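# Lift one staple stick out and set it down

## Task

Remove a single stick of staples from the staple box and place it on the table with its legs pointing downward, far enough away from both the box's tray and its sleeve.

## Robot and tools

Robot: two six-joint arms, left_arm and right_arm, each ending in a two-finger parallel gripper with a wrist camera. The URDF root of left_arm sits at (+0.044, +0.370, +0.015) m and that of right_arm at (+0.053, -0.238, +0.006) m, both almost unrotated. A camera stand is fixed behind them.

Frame: every reported pose, velocity and target uses the scene frame. Its origin is at table-top height, halfway between the nominal bases; +z points up, +x points out over the table, and +y points toward left_arm (image sides do not follow these names). On each gripper the fingers point along its own +z and close along its own y. end_effector_position is the spot between the finger pads, roughly 1 cm behind the tips. Printed positions can be a few centimetres off, more at long reach.

execute_actions(actions, cameras): actions is a list of actions; each action is a table of at most 15 rows, one row per 1/30 s step, and a short table repeats its final row until 15 steps pass. Every row holds 14 numbers in [-1, 1]: for left_arm dx, dy, dz, rx, ry, rz, opening, then the same seven for right_arm, always all 14 even if one arm is idle. The first six of each arm are an offset, along scene axes, from that arm's Hand target as it stood when the action began; each row is measured from that same start, not from the row above, and a repeated offset moves the arm further. Scale: 1.0 equals 0.6 m for dx, dy, dz and 180 degrees for rotation; rx, ry, rz form one rotation vector, turning about the Hand target position. A translation longer than 1.0 may be shortened. opening is absolute, not an offset: +1 is fully open (0.094 m), -1 closed. cameras: list of names, ["all"], or []; images come back only with an empty actions list or when asked for.

move(target, speed, blend, opening_speed, grip_force, blocking, cameras): target is one 14-number row laid out as above, or a list of up to 15 such rows; every row in a list is an offset from the Hand targets at the start of the move, not from the previous row. Paths are straight, finish together, last 0.5 s minimum and are cut off after 10 s. speed is the top path speed in m/s, 0.002 to 2.9 (default 0.25), one value or one per target; turning is capped at twice that in rad/s. blend, in metres, rounds corners of a list; 0 means stop at each point. opening_speed sets how fast the commanded opening changes, per second on the -1..+1 scale, at least 0.2; use it to close gently. grip_force is the per-pad force limit in newtons, 10 to 50, one number or one per arm, and stays in force until changed; lower forces close slowly. blocking=false returns after about 0.5 s while the move keeps going. The result adds a "move:" line naming the ending (done, off_target, moving, held, fault) and any limits (limits=paced means the pose was clipped, limits=held means steps were withheld). done means at rest within 10 mm and 2 degrees; neither done nor off_target tells you about contact.

wait(seconds): 0 to 10 s, arms keep their last command; returns early if a running move ends. stop(): brakes the running move. zoom_image(camera, region): region [x0, y0, x1, y1] in pixels of the newest image, at most 504 by 504; cameras are cam_head_left, cam_head_right, cam_left_wrist, cam_right_wrist, all 672x504. read_manual(section): licence texts only. finished_scene(scene): ends the scene with its number; call nothing after it.

Result lines: end_effector_position (m) and end_effector_quat_wxyz per gripper; Hand target, the last commanded pose after clipping, from which next offsets count; Tool commands, the present gripper commands; grip_measured, the finger opening on the -1..+1 scale (the last Joint positions entry is the opening in metres); Joint velocities, possibly "within noise"; joint torques, which include arm weight and are noisy. MOTOR HOT appears near 75 °C; an OVER-TEMPERATURE FAULT folds that arm away for the rest of the scene.

Behaviour to expect: commanded orientation is clipped to 40 degrees from the measured one each step. A gripper often stops a few centimetres short from friction or weight; the next command (even all zeros) asks again, and you can add the missing distance. To re-command an arm's current Hand target send 0 for its six pose numbers, and always resend the opening you want, because 0 there is a real command. A blocked arm keeps pushing until you command a target back past the gripper. grip_measured keeps following the command after contact, so it does not reveal the touch; squeezing about 0.06 below first contact reaches full force. To release, command well above grip_measured.

Avoid: dropping the stick or releasing it while it moves, fast contact with the table or box, hard presses, letting anything leave the table, bringing the two grippers or wrist cameras together (the clearance check does not guard that), routing a path near an arm's own base, loading the camera cables, and long stretched or unreachable holds that heat motors. Objects may occasionally be nudged by outside pushes.

Each tool is called after "Call:" as a command line: name --argument value for each argument, lists and objects as JSON in quotes; but a table of rows of numbers goes row by row, as --pt "numbers of a row", without its own name.

## Session

I'll start by looking at the scene.

Call:
execute_actions --actions '[]'

Scene clock: 0.00 s.
left_arm: end_effector_position=(+0.4605, +0.3884, +0.1468) grip_measured=+1.000 end_effector_quat_wxyz=(+0.633, -0.066, +0.769, +0.051) | right_arm: end_effector_position=(+0.4422, -0.2586, +0.1211) grip_measured=+1.000 end_effector_quat_wxyz=(+0.624, +0.093, +0.769, -0.102)
Joint positions: left_arm=[-0.056 1.578 0.409 0.97 -0.211 -0.047 0.094] | right_arm=[0.069 1.581 0.31 1.052 0.398 0.044 0.094]
Joint velocities: within noise
Joint torques (N m): no reading
Heat: left arm: 26 °C; right arm: 28 °C.
Hand target: left_arm +0.4602, +0.3885, +0.1450; +0.629, -0.066, +0.773, +0.052 | right_arm +0.4451, -0.2583, +0.1306; +0.636, +0.097, +0.760, -0.098
Tool commands: left_gripper/opening=+1.0 right_gripper/opening=+1.0

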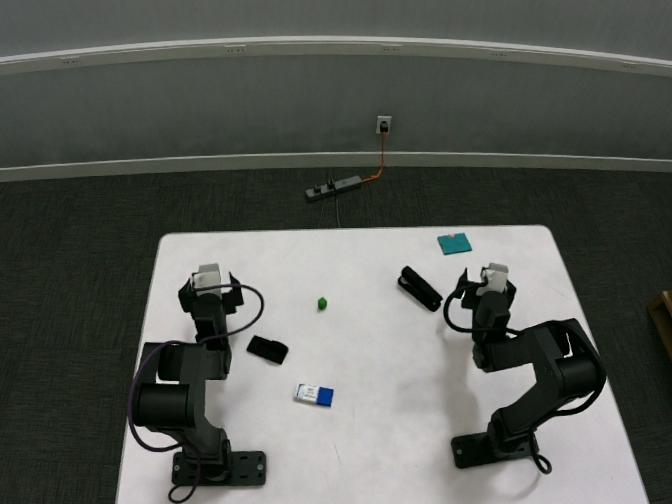

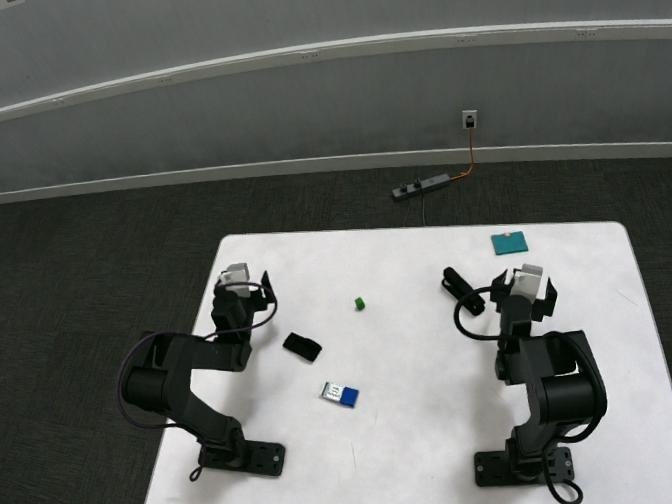

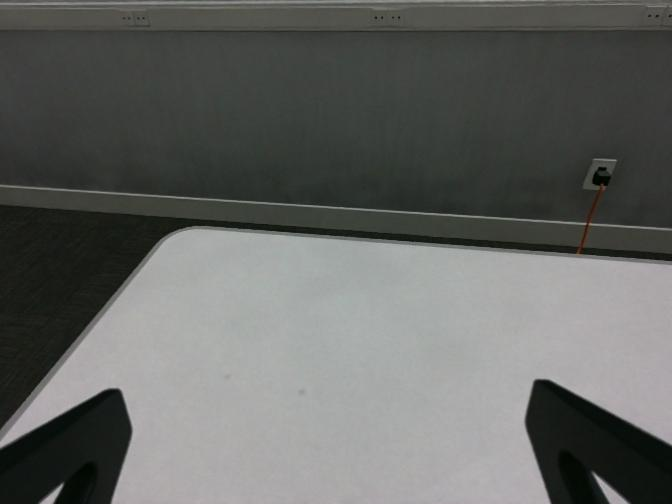

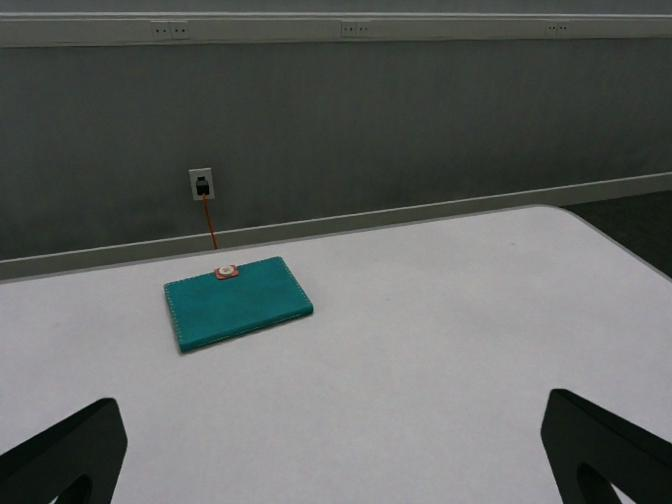

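Call:
zoom_image --camera "cam_head_left" --region '[230, 320, 380, 440]'

Call:
zoom_image --camera "cam_head_right" --region '[265, 320, 415, 440]'

Call:
zoom_image --camera "cam_head_left" --region '[290, 220, 490, 340]'

Scaled by 3.360 from the camera's 672x504 image, which has a finer 960x720 frame.

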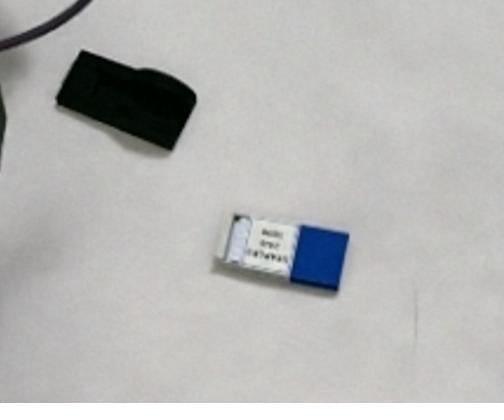

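Scaled by 3.360 from the camera's 672x504 image, which has a finer 960x720 frame.

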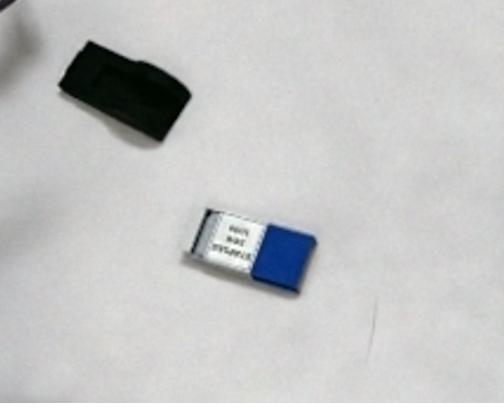

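Scaled by 2.520 from the camera's 672x504 image, which has a finer 960x720 frame.

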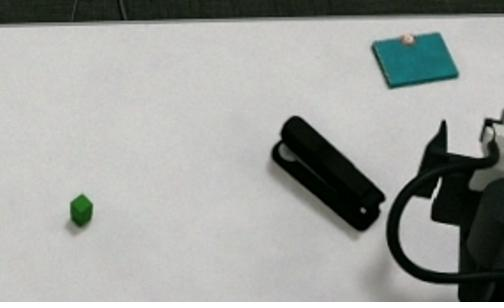

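Call:
move --pt "-0.1 -0.0975 0.0917 0.17007 0.42137 -0.29256 1.0 0 0 0 0 0 0 1.0" --pt "-0.4253 -0.3925 0.0083 0.17007 0.42137 -0.29256 1.0 0 0 0 0 0 0 1.0" --blend 0.03 --speed 0.25 --cameras '["all"]'

Scene clock: 14.33 s.
left_arm: end_effector_position=(+0.2044, +0.1509, +0.1478) grip_measured=+1.000 end_effector_quat_wxyz=(-0.013, +0.454, +0.891, +0.002) | right_arm: end_effector_position=(+0.4422, -0.2586, +0.1211) grip_measured=+1.000 end_effector_quat_wxyz=(+0.624, +0.093, +0.769, -0.102)
Joint positions: left_arm=[-0.944 1.591 1.354 -1.359 0.009 0.006 0.094] | right_arm=[0.069 1.581 0.31 1.052 0.398 0.044 0.094]
Joint torques (N m): left_arm=[0.05 -11.48 4.38 0.44 -0.08 -0.12] | right_arm=[0.01 -5.65 4.9 1.98 0.05 0.06]
Heat: left arm: 27 °C; right arm: 29 °C.
Hand target: left_arm +0.2049, +0.1531, +0.1500; +0.001, +0.449, +0.893, +0.000 | right_arm +0.4451, -0.2583, +0.1307; +0.636, +0.097, +0.760, -0.099
Off the commanded pose: left_arm 0.003 m, 2 deg | right_arm 0.010 m, 2 deg.
move: done
camera_calibration:
cam_left_wrist: T_world_to_cam=[[-0.807464, -0.589577, 0.0200428, 0.247688], [-0.520098, 0.727519, 0.447453, -0.0318717], [-0.278389, 0.350878, -0.894083, 0.2217], [0, 0, 0, 1]] pos_world=[0.245142, 0.0914289, 0.207515]
cam_right_wrist: T_world_to_cam=[[-0.274165, -0.960539, 0.0468824, -0.133674], [-0.573277, 0.124099, -0.809909, 0.424275], [0.772131, -0.248925, -0.584679, -0.244986], [0, 0, 0, 1]] pos_world=[0.39574, -0.242034, 0.206653]

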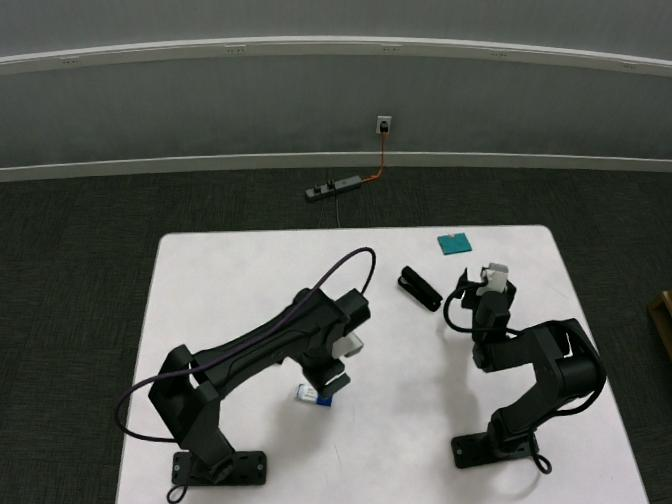

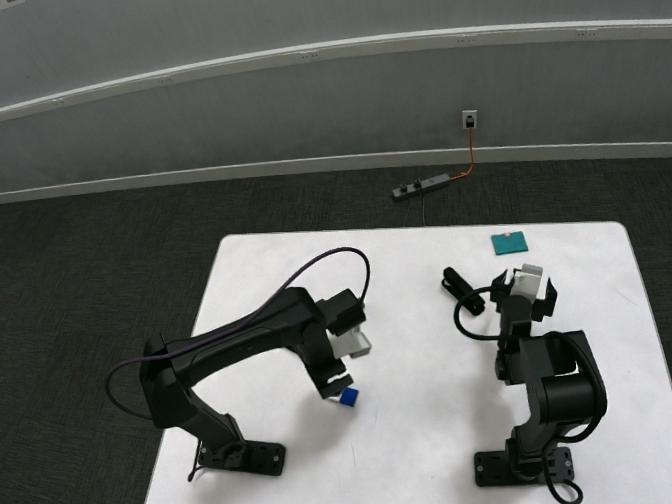

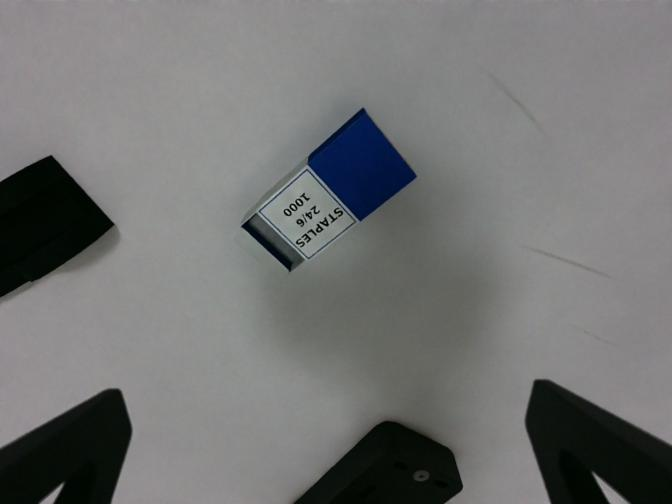

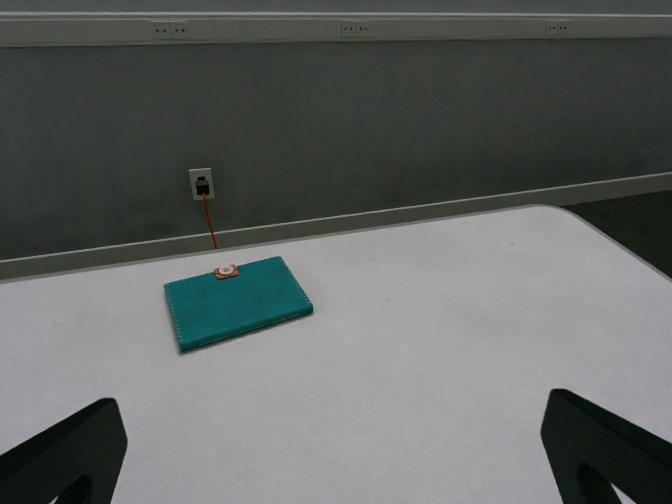

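Call:
zoom_image --camera "cam_left_wrist" --region '[210, 90, 450, 290]'

Call:
zoom_image --camera "cam_left_wrist" --region '[220, 180, 340, 290]'

Scaled by 2.100 from the camera's 672x504 image, which has a finer 960x720 frame.

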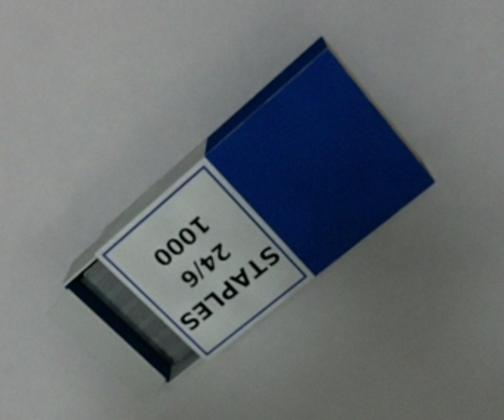

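Scaled by 4.200 from the camera's 672x504 image, which has a finer 960x720 frame.

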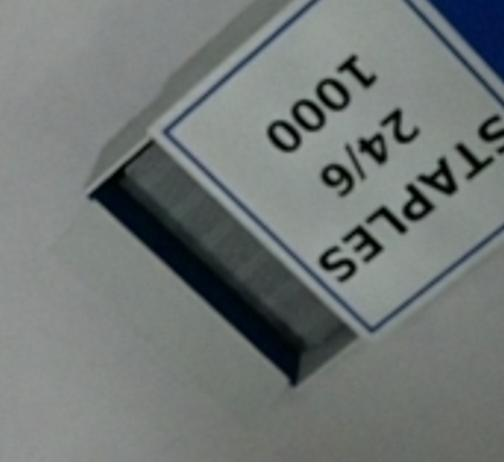

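Call:
move --target '[-0.0032, 0.0698, -0.15, 0, 0, 0, 1.0, 0, 0, 0, 0, 0, 0, 1.0]' --speed 0.15 --cameras '["cam_left_wrist"]'

Scene clock: 24.40 s.
left_arm: end_effector_position=(+0.2014, +0.1937, +0.0587) grip_measured=+1.000 end_effector_quat_wxyz=(-0.013, +0.447, +0.895, +0.002) | right_arm: end_effector_position=(+0.4422, -0.2586, +0.1211) grip_measured=+1.000 end_effector_quat_wxyz=(+0.624, +0.093, +0.769, -0.102)
Joint positions: left_arm=[-0.849 1.518 0.922 -1 0.005 0.084 0.094] | right_arm=[0.069 1.581 0.31 1.052 0.398 0.044 0.094]
Joint torques (N m): left_arm=[0.36 -9.85 4.27 0.43 -0.06 0.11] | right_arm=[0.02 -5.57 4.92 1.98 0.05 0.06]
Heat: left arm: 27 °C; right arm: 31 °C.
Hand target: left_arm +0.2031, +0.1948, +0.0601; +0.001, +0.449, +0.893, +0.000 | right_arm +0.4451, -0.2583, +0.1307; +0.636, +0.097, +0.760, -0.099
Off the commanded pose: left_arm 0.002 m, 2 deg | right_arm 0.010 m, 2 deg.
move: done
camera_calibration:
cam_left_wrist: T_world_to_cam=[[-0.797546, -0.602974, 0.0185123, 0.273053], [-0.532628, 0.718246, 0.447694, -0.020361], [-0.283244, 0.347197, -0.893995, 0.1278], [0, 0, 0, 1]] pos_world=[0.243126, 0.134896, 0.118314]
Images, in order (width x height): cam_left_wrist 672x504.

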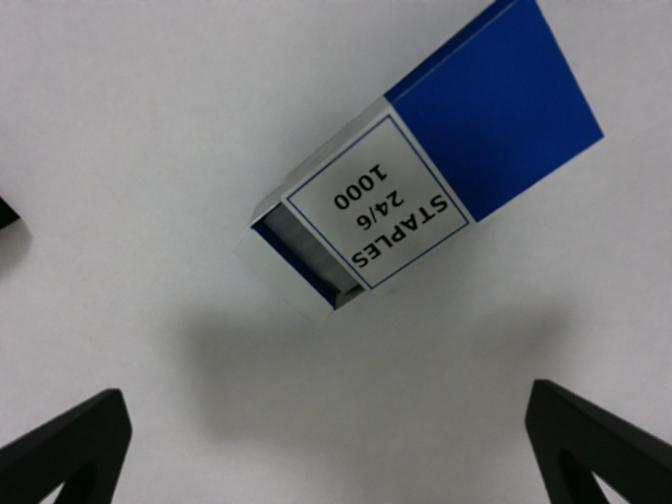

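Call:
zoom_image --camera "cam_left_wrist" --region '[235, 190, 385, 320]'

Call:
zoom_image --camera "cam_left_wrist" --region '[245, 195, 325, 265]'

Call:
zoom_image --camera "cam_left_wrist" --region '[290, 240, 380, 320]'

Scaled by 3.360 from the camera's 672x504 image, which has a finer 960x720 frame.

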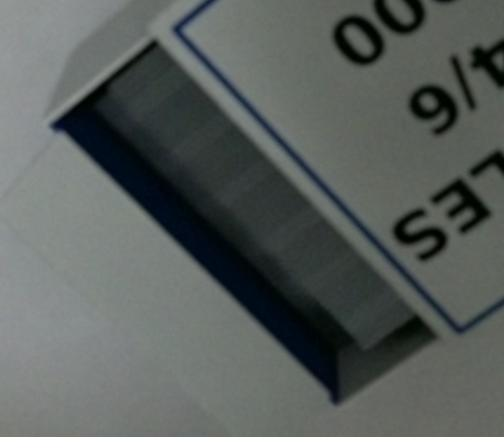

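Scaled by 6.300 from the camera's 672x504 image, which has a finer 960x720 frame.

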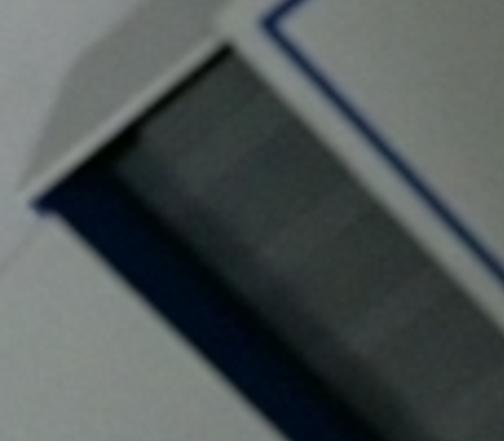

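Scaled by 5.600 from the camera's 672x504 image, which has a finer 960x720 frame.

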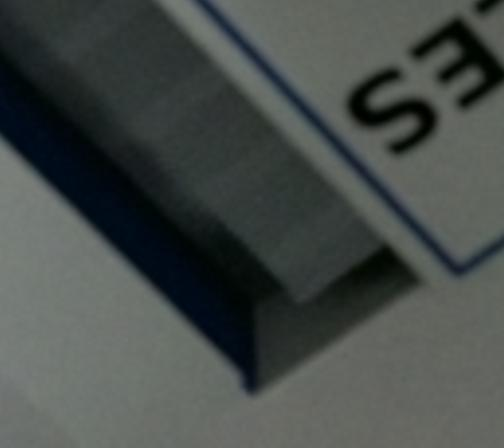

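Call:
zoom_image --camera "cam_left_wrist" --region '[215, 200, 345, 340]'

Scaled by 3.600 from the camera's 672x504 image, which has a finer 960x720 frame.

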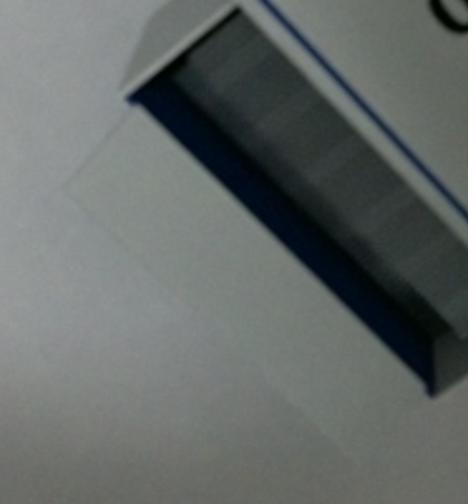

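Call:
move --pt "0 0 0.15 0 0 0 1.0 0 0 0 0 0 0 1.0" --pt "0.3282 0.3753 0.15 0 0 0.339 1.0 0 0 0 0 0 0 1.0" --blend 0.03 --speed 0.25 --cameras '["cam_head_left", "cam_head_right"]'

Scene clock: 33.07 s.
left_arm: end_effector_position=(+0.3970, +0.4195, +0.1536) grip_measured=+1.000 end_effector_quat_wxyz=(+0.010, -0.063, +0.998, -0.001) | right_arm: end_effector_position=(+0.4422, -0.2586, +0.1211) grip_measured=+1.000 end_effector_quat_wxyz=(+0.624, +0.093, +0.769, -0.102)
Joint positions: left_arm=[0.132 1.878 1.714 -1.386 0.004 0.014 0.094] | right_arm=[0.069 1.581 0.31 1.052 0.398 0.044 0.094]
Joint torques (N m): left_arm=[-0.16 -9.39 8.42 0.22 -0.05 -0.15] | right_arm=[0.08 -5.59 4.92 1.98 0.06 0.05]
Heat: left arm: 27 °C; right arm: 32 °C.
Hand target: left_arm +0.4000, +0.4201, +0.1501; +0.001, -0.067, +0.998, +0.000 | right_arm +0.4451, -0.2583, +0.1307; +0.636, +0.097, +0.760, -0.099
Off the commanded pose: left_arm 0.005 m, 1 deg | right_arm 0.010 m, 2 deg.
move: done
Images, in order (width x height): cam_head_left 672x504, cam_head_right 672x504.

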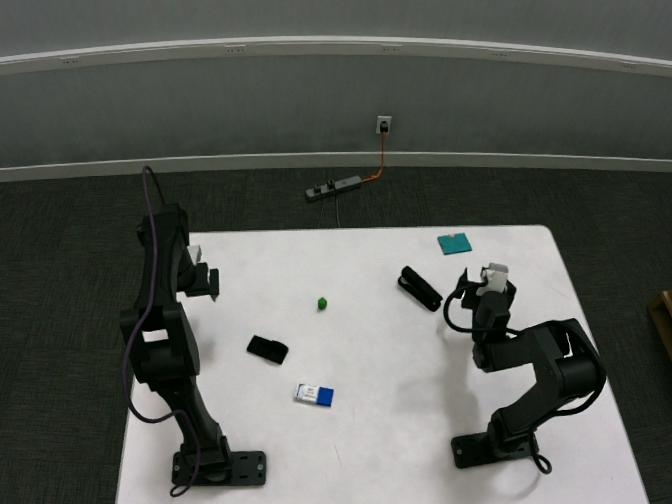

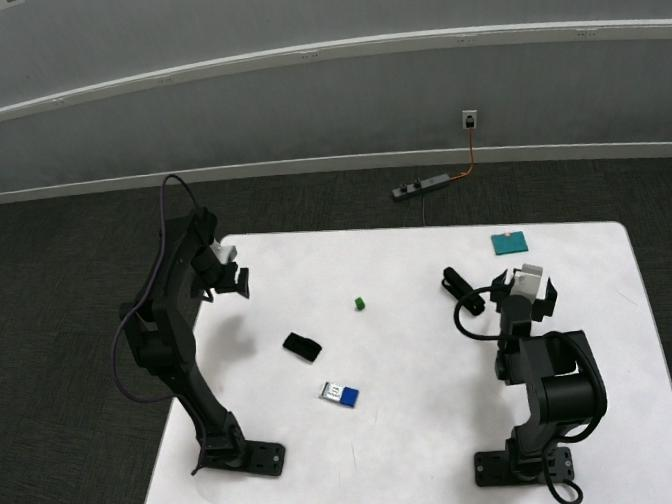

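Call:
move --pt "0 0 0 0 0 0 1.0 -0.1085 0.1305 0.1155 -0.0839 0.1732 0.1532 1.0" --pt "0 0 0 0 0 0 1.0 -0.2752 0.4805 0.1155 -0.1678 0.3463 0.3063 1.0" --pt "0 0 0 0 0 0 1.0 -0.3952 0.7188 -0.0928 -0.2097 0.4329 0.3829 1.0" --blend 0.04 --speed 0.25 --cameras '["cam_head_left", "cam_right_wrist"]'

Scene clock: 39.80 s.
left_arm: end_effector_position=(+0.3968, +0.4195, +0.1536) grip_measured=+1.000 end_effector_quat_wxyz=(+0.010, -0.063, +0.998, -0.001) | right_arm: end_effector_position=(+0.2072, +0.1678, +0.0666) grip_measured=+1.000 end_effector_quat_wxyz=(-0.006, -0.570, +0.822, -0.009)
Joint positions: left_arm=[0.132 1.878 1.714 -1.387 0.004 0.014 0.094] | right_arm=[1.153 2.257 1.97 -1.303 0.008 -0.003 0.094]
Joint torques (N m): left_arm=[-0.14 -9.39 8.47 0.25 -0.04 -0.12] | right_arm=[-0.18 -11.84 7.39 0.14 -0.1 0.01]
Heat: left arm: 27 °C; right arm: 31 °C.
Hand target: left_arm +0.3999, +0.4201, +0.1501; +0.001, -0.067, +0.998, +0.000 | right_arm +0.2081, +0.1729, +0.0750; -0.001, -0.570, +0.822, +0.000
Off the commanded pose: left_arm 0.005 m, 1 deg | right_arm 0.010 m, 1 deg.
move: done
camera_calibration:
cam_right_wrist: T_world_to_cam=[[0.938106, -0.3461, 0.0130951, -0.138003], [-0.317829, -0.845223, 0.429632, 0.219547], [-0.137627, -0.407202, -0.902909, 0.246936], [0, 0, 0, 1]] pos_world=[0.233225, 0.238356, 0.130443]
Images, in order (width x height): cam_head_left 672x504, cam_right_wrist 672x504.

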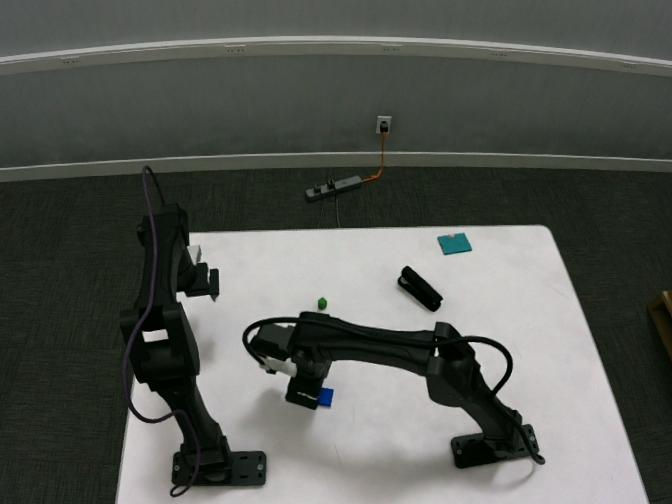

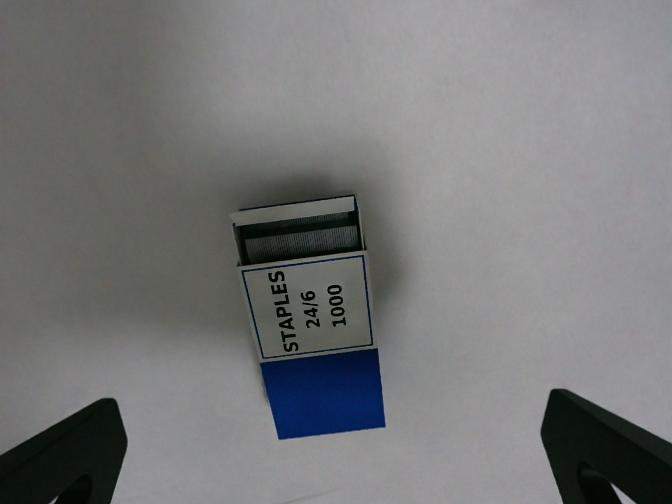

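Call:
zoom_image --camera "cam_right_wrist" --region '[215, 175, 395, 305]'

Call:
zoom_image --camera "cam_right_wrist" --region '[220, 185, 300, 265]'

Call:
zoom_image --camera "cam_right_wrist" --region '[295, 185, 375, 265]'

Scaled by 2.800 from the camera's 672x504 image, which has a finer 960x720 frame.

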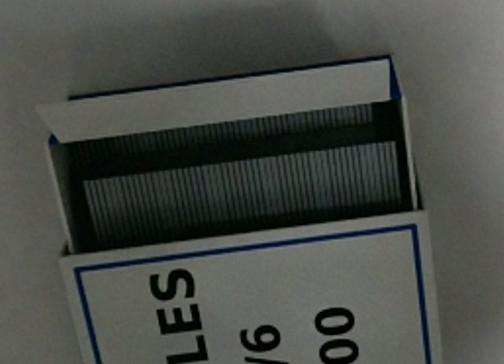

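Scaled by 6.300 from the camera's 672x504 image, which has a finer 960x720 frame.

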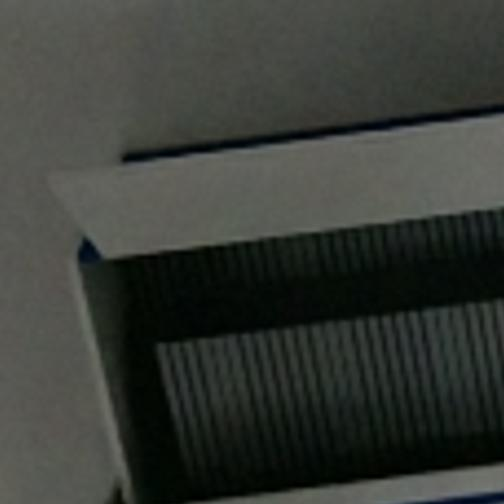

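Scaled by 6.300 from the camera's 672x504 image, which has a finer 960x720 frame.

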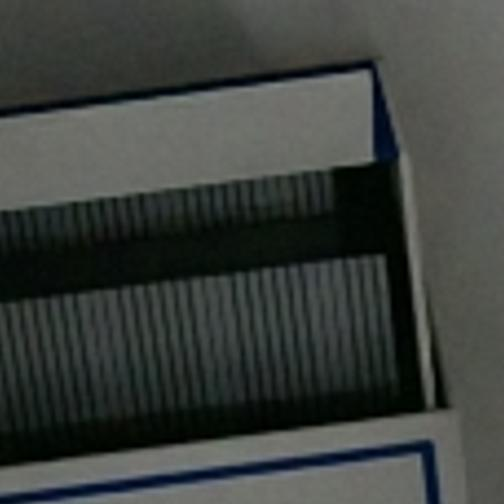

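Call:
move --pt "0 0 0 0 0 0 1.0 0.0 0.0 0.08 0 0 0 1.0" --pt "0 0 0 0 0 0 1.0 0.1532 -0.1382 0.0 0 0 0 1.0" --pt "0 0 0 0 0 0 -1.0 0.1532 -0.1382 -0.0667 0 0 0 -1.0" --blend 0.02 --speed 0.15 --cameras '["cam_right_wrist"]'

Scene clock: 58.57 s.
left_arm: end_effector_position=(+0.3968, +0.4195, +0.1536) grip_measured=-0.989 end_effector_quat_wxyz=(+0.010, -0.063, +0.998, -0.001) | right_arm: end_effector_position=(+0.2988, +0.0875, +0.0289) grip_measured=-0.994 end_effector_quat_wxyz=(-0.012, -0.568, +0.823, -0.006)
Joint positions: left_arm=[0.132 1.878 1.714 -1.387 0.004 0.013 0] | right_arm=[0.868 2.175 1.684 -1.105 0.004 -0.283 0]
Joint torques (N m): left_arm=[-0.13 -9.42 8.43 0.24 -0.06 -0.11] | right_arm=[-0.03 -12.67 4.62 0.4 -0.05 -0.05]
Heat: left arm: 28 °C; right arm: 28 °C.
Hand target: left_arm +0.3999, +0.4201, +0.1501; +0.001, -0.067, +0.998, +0.000 | right_arm +0.3000, +0.0901, +0.0351; +0.000, -0.570, +0.822, +0.001
Off the commanded pose: left_arm 0.005 m, 1 deg | right_arm 0.007 m, 1 deg.
move: done
camera_calibration:
cam_right_wrist: T_world_to_cam=[[0.936274, -0.351264, 0.00192763, -0.249924], [-0.317156, -0.842977, 0.434514, 0.196521], [-0.151004, -0.407435, -0.900663, 0.196788], [0, 0, 0, 1]] pos_world=[0.326041, 0.158052, 0.0923305]
Images, in order (width x height): cam_right_wrist 672x504.

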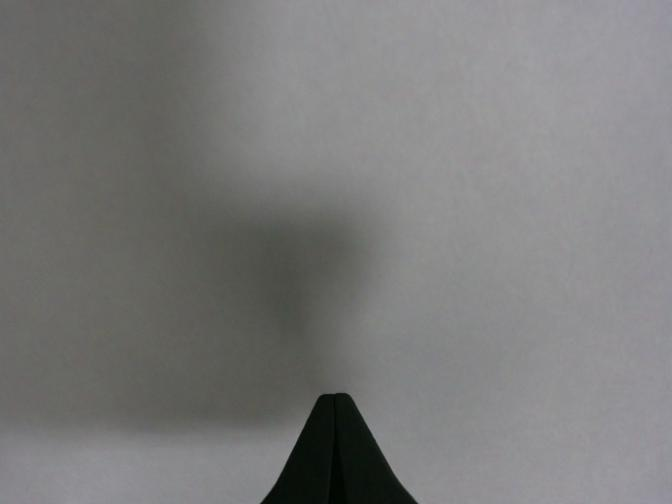

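Call:
move --target '[0, 0, 0, 0, 0, 0, -1.0, 0, 0, -0.02, 0, 0, 0, -1.0]' --speed 0.02

Call:
move --target '[0, 0, 0, 0, 0, 0, -1.0, 0, 0, -0.01, 0, 0, 0, -1.0]' --speed 0.01

Scene clock: 60.50 s.
left_arm: end_effector_position=(+0.3968, +0.4195, +0.1536) grip_measured=-0.989 end_effector_quat_wxyz=(+0.010, -0.063, +0.998, -0.001) | right_arm: end_effector_position=(+0.2993, +0.0882, +0.0217) grip_measured=-0.994 end_effector_quat_wxyz=(-0.006, -0.568, +0.823, -0.004)
Joint positions: left_arm=[0.132 1.878 1.714 -1.387 0.004 0.013 0] | right_arm=[0.868 2.175 1.654 -1.064 0.004 -0.283 0]
Joint torques (N m): left_arm=[-0.13 -9.33 8.44 0.23 -0.04 -0.1] | right_arm=[-0.08 -11.51 4.63 0.42 -0.05 -0.04]
Heat: left arm: 28 °C; right arm: 28 °C.
Hand target: left_arm +0.3999, +0.4201, +0.1501; +0.001, -0.067, +0.998, +0.000 | right_arm +0.3000, +0.0901, +0.0231; -0.001, -0.570, +0.822, +0.001
Off the commanded pose: left_arm 0.005 m, 1 deg | right_arm 0.002 m, 1 deg.
move: done

Scene clock: 61.47 s.
left_arm: end_effector_position=(+0.3968, +0.4195, +0.1536) grip_measured=-0.989 end_effector_quat_wxyz=(+0.010, -0.063, +0.998, -0.001) | right_arm: end_effector_position=(+0.2997, +0.0887, +0.0184) grip_measured=-0.994 end_effector_quat_wxyz=(-0.003, -0.568, +0.823, -0.003)
Joint positions: left_arm=[0.132 1.878 1.714 -1.387 0.004 0.013 0] | right_arm=[0.868 2.175 1.641 -1.044 0.004 -0.283 0]
Joint torques (N m): left_arm=[-0.12 -9.4 8.49 0.24 -0.04 -0.1] | right_arm=[-0.01 -10.93 4.59 0.43 -0.09 -0.04]
Heat: left arm: 28 °C; right arm: 28 °C.
Hand target: left_arm +0.3999, +0.4201, +0.1501; +0.001, -0.067, +0.998, +0.000 | right_arm +0.3000, +0.0900, +0.0171; -0.001, -0.570, +0.822, +0.001
Off the commanded pose: left_arm 0.005 m, 1 deg | right_arm 0.002 m, 1 deg.
move: done

Call:
move --target '[0, 0, 0, 0, 0, 0, -1.0, 0, 0, -0.007, 0, 0, 0, -1.0]' --speed 0.01

Call:
move --target '[0, 0, 0, 0, 0, 0, -1.0, 0, 0, -0.005, 0, 0, 0, -1.0]' --speed 0.01

Call:
move --target '[0, 0, 0, 0, 0, 0, -1.0, 0, 0, -0.005, 0, 0, 0, -1.0]' --speed 0.01

Scene clock: 62.97 s.
left_arm: end_effector_position=(+0.3968, +0.4195, +0.1536) grip_measured=-0.989 end_effector_quat_wxyz=(+0.010, -0.063, +0.998, -0.001) | right_arm: end_effector_position=(+0.3000, +0.0892, +0.0161) grip_measured=-0.994 end_effector_quat_wxyz=(-0.001, -0.568, +0.823, -0.002)
Joint positions: left_arm=[0.132 1.878 1.714 -1.387 0.004 0.013 0] | right_arm=[0.868 2.175 1.631 -1.03 0.004 -0.283 0]
Joint torques (N m): left_arm=[-0.14 -9.4 8.49 0.22 -0.03 -0.1] | right_arm=[-0.05 -10.43 4.63 0.46 -0.06 -0.04]
Heat: left arm: 28 °C; right arm: 28 °C.
Hand target: left_arm +0.3999, +0.4201, +0.1501; +0.001, -0.067, +0.998, +0.000 | right_arm +0.3000, +0.0901, +0.0129; -0.001, -0.570, +0.822, +0.001
Off the commanded pose: left_arm 0.005 m, 1 deg | right_arm 0.003 m, 0 deg.
move: done

Scene clock: 63.70 s.
left_arm: end_effector_position=(+0.3968, +0.4195, +0.1536) grip_measured=-0.989 end_effector_quat_wxyz=(+0.010, -0.063, +0.998, -0.001) | right_arm: end_effector_position=(+0.3001, +0.0893, +0.0144) grip_measured=-0.994 end_effector_quat_wxyz=(+0.000, -0.568, +0.823, -0.002)
Joint positions: left_arm=[0.132 1.878 1.714 -1.387 0.004 0.013 0] | right_arm=[0.868 2.175 1.624 -1.02 0.004 -0.283 0]
Joint torques (N m): left_arm=[-0.18 -9.42 8.47 0.23 -0.03 -0.11] | right_arm=[-0.03 -10.14 4.6 0.46 -0.07 -0.04]
Heat: left arm: 28 °C; right arm: 28 °C.
Hand target: left_arm +0.3999, +0.4201, +0.1501; +0.001, -0.067, +0.998, +0.000 | right_arm +0.3000, +0.0900, +0.0099; -0.001, -0.570, +0.822, +0.001
Off the commanded pose: left_arm 0.005 m, 1 deg | right_arm 0.005 m, 0 deg.
move: done

Scene clock: 64.50 s.
left_arm: end_effector_position=(+0.3968, +0.4195, +0.1536) grip_measured=-0.989 end_effector_quat_wxyz=(+0.010, -0.063, +0.998, -0.001) | right_arm: end_effector_position=(+0.3001, +0.0892, +0.0109) grip_measured=-0.994 end_effector_quat_wxyz=(+0.000, -0.568, +0.823, -0.002)
Joint positions: left_arm=[0.132 1.878 1.714 -1.387 0.004 0.013 0] | right_arm=[0.868 2.18 1.618 -1.01 0.004 -0.283 0]
Joint torques (N m): left_arm=[-0.17 -9.42 8.53 0.23 -0.05 -0.11] | right_arm=[-0.05 -10.21 4.67 0.47 -0.06 -0.05]
Heat: left arm: 28 °C; right arm: 28 °C.
Hand target: left_arm +0.3999, +0.4201, +0.1501; +0.001, -0.067, +0.998, +0.000 | right_arm +0.3000, +0.0901, +0.0068; -0.001, -0.570, +0.822, +0.001
Off the commanded pose: left_arm 0.005 m, 1 deg | right_arm 0.004 m, 0 deg.
move: done

Call:
move --target '[0, 0, 0, 0, 0, 0, -1.0, 0, 0, -0.005, 0, 0, 0, -1.0]' --speed 0.01

Call:
move --target '[0, 0, 0, 0, 0, 0, -1.0, 0, 0, -0.005, 0, 0, 0, -1.0]' --speed 0.01

Call:
move --target '[0, 0, 0, 0, 0, 0, -1.0, 0, 0, -0.005, 0, 0, 0, -1.0]' --speed 0.01

Scene clock: 65.70 s.
left_arm: end_effector_position=(+0.3968, +0.4195, +0.1536) grip_measured=-0.989 end_effector_quat_wxyz=(+0.010, -0.063, +0.998, -0.001) | right_arm: end_effector_position=(+0.3010, +0.0904, +0.0104) grip_measured=-0.994 end_effector_quat_wxyz=(+0.003, -0.568, +0.823, -0.001)
Joint positions: left_arm=[0.132 1.878 1.714 -1.387 0.004 0.013 0] | right_arm=[0.868 2.18 1.616 -1.001 0.004 -0.283 0]
Joint torques (N m): left_arm=[-0.18 -9.37 8.5 0.25 -0.05 -0.11] | right_arm=[-0.06 -9.95 4.38 0.5 -0.07 -0.04]
Heat: left arm: 28 °C; right arm: 28 °C.
Hand target: left_arm +0.3999, +0.4201, +0.1501; +0.001, -0.067, +0.998, +0.000 | right_arm +0.3000, +0.0901, +0.0038; -0.001, -0.570, +0.822, +0.001
Off the commanded pose: left_arm 0.005 m, 1 deg | right_arm 0.007 m, 1 deg.
move: done

Scene clock: 66.40 s.
left_arm: end_effector_position=(+0.3968, +0.4195, +0.1536) grip_measured=-0.989 end_effector_quat_wxyz=(+0.010, -0.063, +0.998, -0.001) | right_arm: end_effector_position=(+0.3009, +0.0903, +0.0101) grip_measured=-0.994 end_effector_quat_wxyz=(+0.003, -0.568, +0.823, -0.001)
Joint positions: left_arm=[0.132 1.878 1.714 -1.387 0.004 0.013 0] | right_arm=[0.868 2.18 1.614 -0.999 0.004 -0.283 0]
Joint torques (N m): left_arm=[-0.14 -9.44 8.53 0.22 -0.02 -0.11] | right_arm=[-0.1 -9.62 3.99 0.57 -0.06 -0.04]
Heat: left arm: 28 °C; right arm: 28 °C.
Hand target: left_arm +0.3999, +0.4201, +0.1501; +0.001, -0.067, +0.998, +0.000 | right_arm +0.3000, +0.0900, +0.0008; -0.001, -0.570, +0.822, +0.001
Off the commanded pose: left_arm 0.005 m, 1 deg | right_arm 0.009 m, 1 deg.
move: done

Scene clock: 67.10 s.
left_arm: end_effector_position=(+0.3968, +0.4195, +0.1536) grip_measured=-0.989 end_effector_quat_wxyz=(+0.010, -0.063, +0.998, -0.001) | right_arm: end_effector_position=(+0.3009, +0.0903, +0.0098) grip_measured=-0.994 end_effector_quat_wxyz=(+0.003, -0.568, +0.823, -0.001)
Joint positions: left_arm=[0.132 1.878 1.714 -1.387 0.004 0.013 0] | right_arm=[0.868 2.18 1.613 -0.998 0.004 -0.283 0]
Joint torques (N m): left_arm=[-0.23 -9.42 8.5 0.23 -0.04 -0.1] | right_arm=[-0.1 -9.25 3.64 0.69 -0.06 -0.05]
Heat: left arm: 28 °C; right arm: 28 °C.
Hand target: left_arm +0.3999, +0.4201, +0.1501; +0.001, -0.067, +0.998, +0.000 | right_arm +0.2999, +0.0900, -0.0022; -0.001, -0.570, +0.822, +0.001
Off the commanded pose: left_arm 0.005 m, 1 deg | right_arm 0.012 m, 1 deg.
move: off_target (right_arm)

Call:
move --pt "0 0 0 0 0 0 -1.0 0 0 0.1 0 0 0 -1.0" --pt "0 0 0 0 0 0 -1.0 0.05 -0.35 0.25 0 0 0 -1.0" --blend 0.02 --speed 0.2

Scene clock: 70.00 s.
left_arm: end_effector_position=(+0.3968, +0.4195, +0.1536) grip_measured=-0.989 end_effector_quat_wxyz=(+0.010, -0.063, +0.998, -0.001) | right_arm: end_effector_position=(+0.3315, -0.1204, +0.1382) grip_measured=-0.994 end_effector_quat_wxyz=(-0.012, -0.566, +0.824, +0.001)
Joint positions: left_arm=[0.132 1.878 1.714 -1.387 0.004 0.013 0] | right_arm=[0.342 1.707 1.476 -1.363 0.004 -0.804 0]
Joint torques (N m): left_arm=[-0.14 -9.42 8.44 0.22 -0.04 -0.12] | right_arm=[0.1 -9.39 5.76 0.15 -0.05 -0.05]
Heat: left arm: 28 °C; right arm: 28 °C.
Hand target: left_arm +0.3999, +0.4201, +0.1501; +0.001, -0.067, +0.998, +0.000 | right_arm +0.3299, -0.1199, +0.1478; -0.001, -0.570, +0.822, +0.001
Off the commanded pose: left_arm 0.005 m, 1 deg | right_arm 0.010 m, 1 deg.
move: done

Call:
move --pt "-0.2 -0.3833 0.0 0 0 -0.25 -1.0 0 0 0 0 0 0 -1.0" --pt "-0.2 -0.3833 -0.19 0 0 -0.25 -1.0 0 0 0 0 0 0 -1.0" --blend 0.02 --speed 0.2 --cameras '["cam_left_wrist", "cam_head_left", "cam_head_right"]'

Scene clock: 73.83 s.
left_arm: end_effector_position=(+0.2811, +0.1885, +0.0449) grip_measured=-0.989 end_effector_quat_wxyz=(+0.008, +0.325, +0.946, -0.004) | right_arm: end_effector_position=(+0.3315, -0.1204, +0.1382) grip_measured=-0.994 end_effector_quat_wxyz=(-0.012, -0.566, +0.824, +0.001)
Joint positions: left_arm=[-0.662 1.73 1.088 -0.912 0.004 0.007 0] | right_arm=[0.342 1.707 1.476 -1.363 0.004 -0.805 0]
Joint torques (N m): left_arm=[-0.05 -7.9 4.62 0.53 -0.05 -0.12] | right_arm=[0.14 -9.42 5.78 0.16 -0.05 -0.05]
Heat: left arm: 28 °C; right arm: 28 °C.
Hand target: left_arm +0.2800, +0.1902, +0.0360; +0.001, +0.320, +0.947, +0.000 | right_arm +0.3299, -0.1199, +0.1478; -0.001, -0.570, +0.822, +0.001
Off the commanded pose: left_arm 0.009 m, 1 deg | right_arm 0.010 m, 1 deg.
move: done
camera_calibration:
cam_left_wrist: T_world_to_cam=[[-0.612538, -0.790299, 0.0149832, 0.317115], [-0.717134, 0.563602, 0.409965, 0.114647], [-0.33244, 0.240374, -0.911978, 0.174647], [0, 0, 0, 1]] pos_world=[0.334522, 0.14402, 0.107521]
Images, in order (width x height): cam_head_left 672x504, cam_head_right 672x504, cam_left_wrist 672x504.

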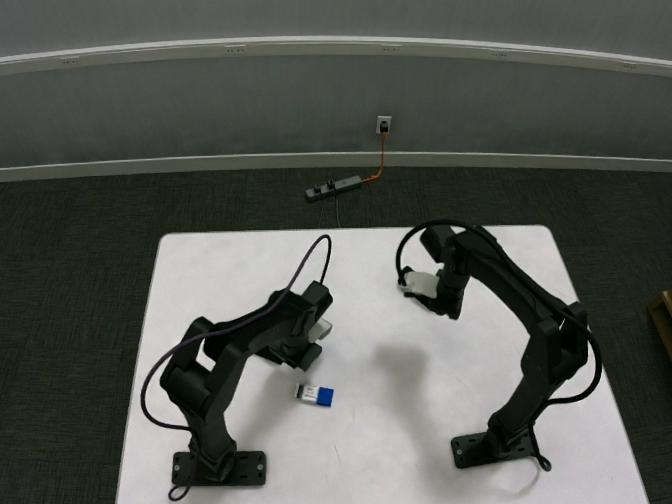

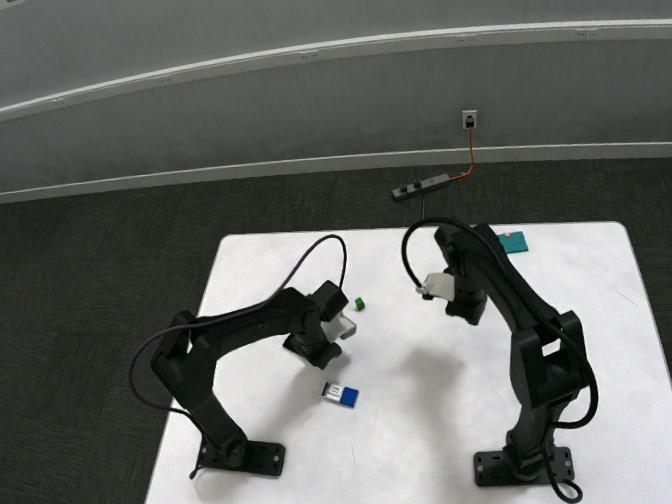

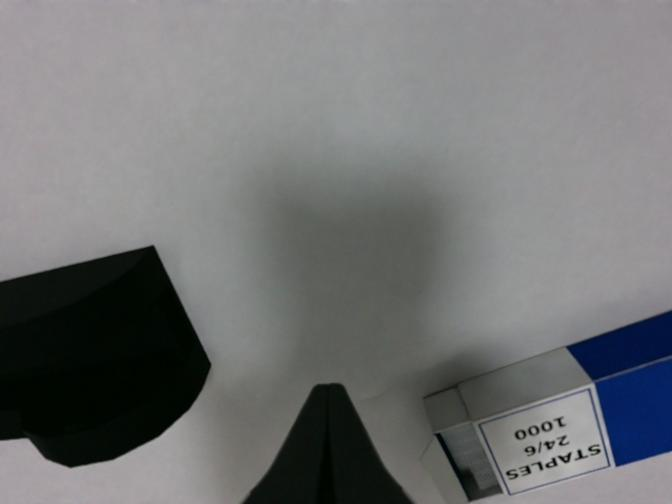

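Call:
zoom_image --camera "cam_left_wrist" --region '[400, 330, 640, 504]'

Call:
zoom_image --camera "cam_left_wrist" --region '[410, 380, 520, 504]'

Scaled by 2.100 from the camera's 672x504 image, which has a finer 960x720 frame.

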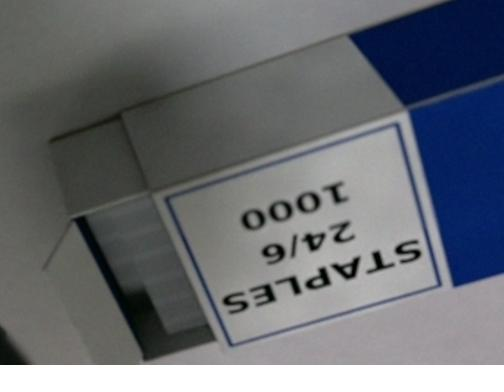

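Scaled by 4.065 from the camera's 672x504 image, which has a finer 960x720 frame.

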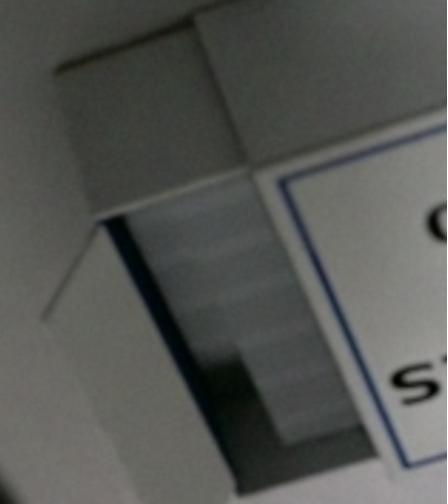

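Call:
move --target '[0, 0, 0, 0, 0, 0, -1.0, 0, 0, -0.015, 0, 0, 0, -1.0]' --speed 0.02

Call:
move --target '[0, 0, 0, 0, 0, 0, -1.0, 0, 0, -0.01, 0, 0, 0, -1.0]' --speed 0.01

Call:
move --target '[0, 0, 0, 0, 0, 0, -1.0, 0, 0, -0.005, 0, 0, 0, -1.0]' --speed 0.01

Scene clock: 77.93 s.
left_arm: end_effector_position=(+0.2811, +0.1884, +0.0449) grip_measured=-0.989 end_effector_quat_wxyz=(+0.008, +0.325, +0.946, -0.005) | right_arm: end_effector_position=(+0.3298, -0.1211, +0.1332) grip_measured=-0.994 end_effector_quat_wxyz=(-0.015, -0.566, +0.824, +0.001)
Joint positions: left_arm=[-0.662 1.73 1.088 -0.911 0.004 0.007 0] | right_arm=[0.342 1.707 1.456 -1.35 0.004 -0.805 0]
Joint torques (N m): left_arm=[-0.01 -7.92 4.62 0.57 -0.06 -0.11] | right_arm=[0.13 -9.51 4.77 0.37 -0.05 -0.06]
Heat: left arm: 27 °C; right arm: 28 °C.
Hand target: left_arm +0.2800, +0.1902, +0.0360; +0.001, +0.320, +0.947, +0.000 | right_arm +0.3299, -0.1199, +0.1389; -0.001, -0.570, +0.822, +0.001
Off the commanded pose: left_arm 0.009 m, 1 deg | right_arm 0.006 m, 2 deg.
move: done

Scene clock: 78.93 s.
left_arm: end_effector_position=(+0.2811, +0.1884, +0.0449) grip_measured=-0.989 end_effector_quat_wxyz=(+0.008, +0.325, +0.946, -0.005) | right_arm: end_effector_position=(+0.3297, -0.1212, +0.1272) grip_measured=-0.994 end_effector_quat_wxyz=(-0.015, -0.566, +0.824, +0.001)
Joint positions: left_arm=[-0.662 1.73 1.088 -0.911 0.004 0.007 0] | right_arm=[0.342 1.707 1.432 -1.326 0.004 -0.805 0]
Joint torques (N m): left_arm=[-0.06 -7.9 4.62 0.56 -0.03 -0.11] | right_arm=[0.14 -9.46 4.75 0.34 -0.03 -0.05]
Heat: left arm: 27 °C; right arm: 28 °C.
Hand target: left_arm +0.2800, +0.1902, +0.0360; +0.001, +0.320, +0.947, +0.000 | right_arm +0.3298, -0.1199, +0.1328; -0.001, -0.570, +0.822, +0.001
Off the commanded pose: left_arm 0.009 m, 1 deg | right_arm 0.006 m, 2 deg.
move: done

Scene clock: 79.73 s.
left_arm: end_effector_position=(+0.2811, +0.1884, +0.0449) grip_measured=-0.989 end_effector_quat_wxyz=(+0.008, +0.325, +0.946, -0.005) | right_arm: end_effector_position=(+0.3297, -0.1212, +0.1243) grip_measured=-0.994 end_effector_quat_wxyz=(-0.015, -0.566, +0.824, +0.001)
Joint positions: left_arm=[-0.662 1.73 1.088 -0.911 0.004 0.007 0] | right_arm=[0.342 1.707 1.421 -1.315 0.004 -0.805 0]
Joint torques (N m): left_arm=[-0.06 -7.88 4.55 0.55 -0.04 -0.11] | right_arm=[0.13 -9.46 4.79 0.37 -0.04 -0.07]
Heat: left arm: 27 °C; right arm: 28 °C.
Hand target: left_arm +0.2800, +0.1902, +0.0360; +0.001, +0.320, +0.947, +0.000 | right_arm +0.3299, -0.1199, +0.1299; -0.001, -0.570, +0.822, +0.001
Off the commanded pose: left_arm 0.009 m, 1 deg | right_arm 0.006 m, 2 deg.
move: done

Call:
move --target '[0, 0, -0.02, 0, 0, 0, -1.0, 0, 0, 0, 0, 0, 0, -1.0]' --speed 0.02

Call:
move --target '[0, 0, -0.01, 0, 0, 0, -1.0, 0, 0, 0, 0, 0, 0, -1.0]' --speed 0.01

Call:
move --target '[0, 0, -0.007, 0, 0, 0, -1.0, 0, 0, 0, 0, 0, 0, -1.0]' --speed 0.01

Scene clock: 81.30 s.
left_arm: end_effector_position=(+0.2827, +0.1872, +0.0352) grip_measured=-0.989 end_effector_quat_wxyz=(+0.012, +0.325, +0.946, -0.006) | right_arm: end_effector_position=(+0.3299, -0.1211, +0.1243) grip_measured=-0.994 end_effector_quat_wxyz=(-0.015, -0.566, +0.824, +0.001)
Joint positions: left_arm=[-0.662 1.746 1.065 -0.864 0.004 0.007 0] | right_arm=[0.342 1.707 1.421 -1.314 0.004 -0.805 0]
Joint torques (N m): left_arm=[-0.05 -7.6 4.19 0.62 -0.04 -0.12] | right_arm=[0.16 -9.43 4.68 0.37 -0.03 -0.06]
Heat: left arm: 27 °C; right arm: 28 °C.
Hand target: left_arm +0.2801, +0.1901, +0.0241; +0.001, +0.320, +0.947, +0.000 | right_arm +0.3299, -0.1199, +0.1299; +0.000, -0.570, +0.822, +0.001
Off the commanded pose: left_arm 0.012 m, 2 deg | right_arm 0.006 m, 2 deg.
move: off_target (left_arm)

Scene clock: 82.37 s.
left_arm: end_effector_position=(+0.2830, +0.1870, +0.0294) grip_measured=-0.989 end_effector_quat_wxyz=(+0.012, +0.325, +0.946, -0.006) | right_arm: end_effector_position=(+0.3299, -0.1211, +0.1243) grip_measured=-0.994 end_effector_quat_wxyz=(-0.015, -0.566, +0.824, +0.001)
Joint positions: left_arm=[-0.662 1.756 1.052 -0.84 0.004 0.007 0] | right_arm=[0.342 1.707 1.421 -1.314 0.004 -0.805 0]
Joint torques (N m): left_arm=[-0.01 -7.54 4.12 0.58 -0.04 -0.11] | right_arm=[0.08 -9.43 4.7 0.39 -0.04 -0.07]
Heat: left arm: 27 °C; right arm: 28 °C.
Hand target: left_arm +0.2800, +0.1902, +0.0181; +0.001, +0.320, +0.947, +0.000 | right_arm +0.3299, -0.1199, +0.1299; +0.000, -0.570, +0.822, +0.001
Off the commanded pose: left_arm 0.012 m, 2 deg | right_arm 0.006 m, 2 deg.
move: off_target (left_arm)

Scene clock: 83.27 s.
left_arm: end_effector_position=(+0.2829, +0.1870, +0.0250) grip_measured=-0.989 end_effector_quat_wxyz=(+0.011, +0.325, +0.946, -0.006) | right_arm: end_effector_position=(+0.3299, -0.1211, +0.1243) grip_measured=-0.994 end_effector_quat_wxyz=(-0.015, -0.566, +0.824, +0.001)
Joint positions: left_arm=[-0.662 1.765 1.043 -0.823 0.004 0.007 0] | right_arm=[0.342 1.707 1.421 -1.314 0.004 -0.805 0]
Joint torques (N m): left_arm=[-0.01 -7.68 4.1 0.57 -0.03 -0.13] | right_arm=[0.08 -9.43 4.77 0.36 -0.05 -0.07]
Heat: left arm: 27 °C; right arm: 28 °C.
Hand target: left_arm +0.2800, +0.1902, +0.0138; +0.001, +0.320, +0.947, +0.000 | right_arm +0.3299, -0.1199, +0.1299; +0.000, -0.570, +0.822, +0.001
Off the commanded pose: left_arm 0.012 m, 1 deg | right_arm 0.006 m, 2 deg.
move: off_target (left_arm)

Call:
move --target '[0, 0, -0.012, 0, 0, 0, -1.0, 0, 0, 0, 0, 0, 0, -1.0]' --speed 0.01

Call:
move --target '[0, 0, -0.007, 0, 0, 0, -1.0, 0, 0, 0, 0, 0, 0, -1.0]' --speed 0.01

Call:
move --target '[0, 0, -0.005, 0, 0, 0, -1.0, 0, 0, 0, 0, 0, 0, -1.0]' --speed 0.01

Scene clock: 84.93 s.
left_arm: end_effector_position=(+0.2833, +0.1867, +0.0181) grip_measured=-0.989 end_effector_quat_wxyz=(+0.012, +0.325, +0.946, -0.006) | right_arm: end_effector_position=(+0.3299, -0.1211, +0.1243) grip_measured=-0.994 end_effector_quat_wxyz=(-0.015, -0.566, +0.824, +0.001)
Joint positions: left_arm=[-0.662 1.779 1.029 -0.794 0.004 0.007 0] | right_arm=[0.342 1.707 1.421 -1.314 0.004 -0.805 0]
Joint torques (N m): left_arm=[-0.01 -7.61 4.03 0.57 -0.03 -0.11] | right_arm=[0.13 -9.37 4.68 0.38 -0.05 -0.06]
Heat: left arm: 27 °C; right arm: 28 °C.
Hand target: left_arm +0.2800, +0.1902, +0.0067; +0.001, +0.320, +0.947, +0.000 | right_arm +0.3299, -0.1199, +0.1299; +0.000, -0.570, +0.822, +0.001
Off the commanded pose: left_arm 0.012 m, 2 deg | right_arm 0.006 m, 2 deg.
move: off_target (left_arm)

Scene clock: 85.67 s.
left_arm: end_effector_position=(+0.2833, +0.1868, +0.0145) grip_measured=-0.989 end_effector_quat_wxyz=(+0.012, +0.324, +0.946, -0.006) | right_arm: end_effector_position=(+0.3299, -0.1211, +0.1243) grip_measured=-0.994 end_effector_quat_wxyz=(-0.015, -0.566, +0.824, +0.001)
Joint positions: left_arm=[-0.662 1.786 1.021 -0.78 0.004 0.007 0] | right_arm=[0.342 1.707 1.421 -1.314 0.004 -0.805 0]
Joint torques (N m): left_arm=[-0.01 -7.54 3.89 0.63 -0.03 -0.09] | right_arm=[0.1 -9.5 4.68 0.37 -0.04 -0.06]
Heat: left arm: 27 °C; right arm: 28 °C.
Hand target: left_arm +0.2800, +0.1901, +0.0025; +0.001, +0.320, +0.947, +0.000 | right_arm +0.3299, -0.1199, +0.1299; +0.000, -0.570, +0.822, +0.001
Off the commanded pose: left_arm 0.013 m, 2 deg | right_arm 0.006 m, 2 deg.
move: off_target (left_arm)

Scene clock: 86.37 s.
left_arm: end_effector_position=(+0.2834, +0.1867, +0.0145) grip_measured=-0.989 end_effector_quat_wxyz=(+0.012, +0.324, +0.946, -0.006) | right_arm: end_effector_position=(+0.3299, -0.1211, +0.1243) grip_measured=-0.994 end_effector_quat_wxyz=(-0.015, -0.566, +0.824, +0.001)
Joint positions: left_arm=[-0.662 1.786 1.021 -0.779 0.004 0.007 0] | right_arm=[0.342 1.707 1.421 -1.314 0.004 -0.805 0]
Joint torques (N m): left_arm=[-0.08 -7.04 3.34 0.75 -0.04 -0.11] | right_arm=[0.13 -9.43 4.68 0.38 -0.04 -0.07]
Heat: left arm: 27 °C; right arm: 28 °C.
Hand target: left_arm +0.2801, +0.1901, -0.0005; +0.001, +0.320, +0.947, +0.000 | right_arm +0.3299, -0.1199, +0.1299; +0.000, -0.570, +0.822, +0.001
Off the commanded pose: left_arm 0.016 m, 2 deg | right_arm 0.006 m, 2 deg.
move: off_target (left_arm)

Call:
move --pt "0 0 0.2 0 0 0 -1.0 0 0 0 0 0 0 1.0" --pt "0.0833 0.2833 0.25 0 0 0.15 1.0 0 0 0 0 0 0 1.0" --blend 0.03 --speed 0.25

Scene clock: 100.03 s.
left_arm: end_effector_position=(+0.3276, +0.3610, +0.1451) grip_measured=+0.998 end_effector_quat_wxyz=(-0.001, +0.084, +0.996, +0.000) | right_arm: end_effector_position=(+0.3299, -0.1211, +0.1243) grip_measured=+0.998 end_effector_quat_wxyz=(-0.015, -0.566, +0.824, +0.001)
Joint positions: left_arm=[-0.042 1.617 1.371 -1.328 0 0.133 0.094] | right_arm=[0.342 1.707 1.421 -1.314 0.004 -0.805 0.094]
Joint torques (N m): left_arm=[-0.27 -8.46 8.24 0.2 0 0.09] | right_arm=[0.14 -9.4 4.75 0.37 -0.05 -0.04]
Heat: left arm: 27 °C; right arm: 28 °C.
Hand target: left_arm +0.3300, +0.3600, +0.1494; +0.001, +0.090, +0.996, +0.000 | right_arm +0.3299, -0.1199, +0.1299; -0.001, -0.570, +0.822, +0.001
Off the commanded pose: left_arm 0.005 m, 1 deg | right_arm 0.006 m, 2 deg.
move: done; blend cut to 0 m at target 1


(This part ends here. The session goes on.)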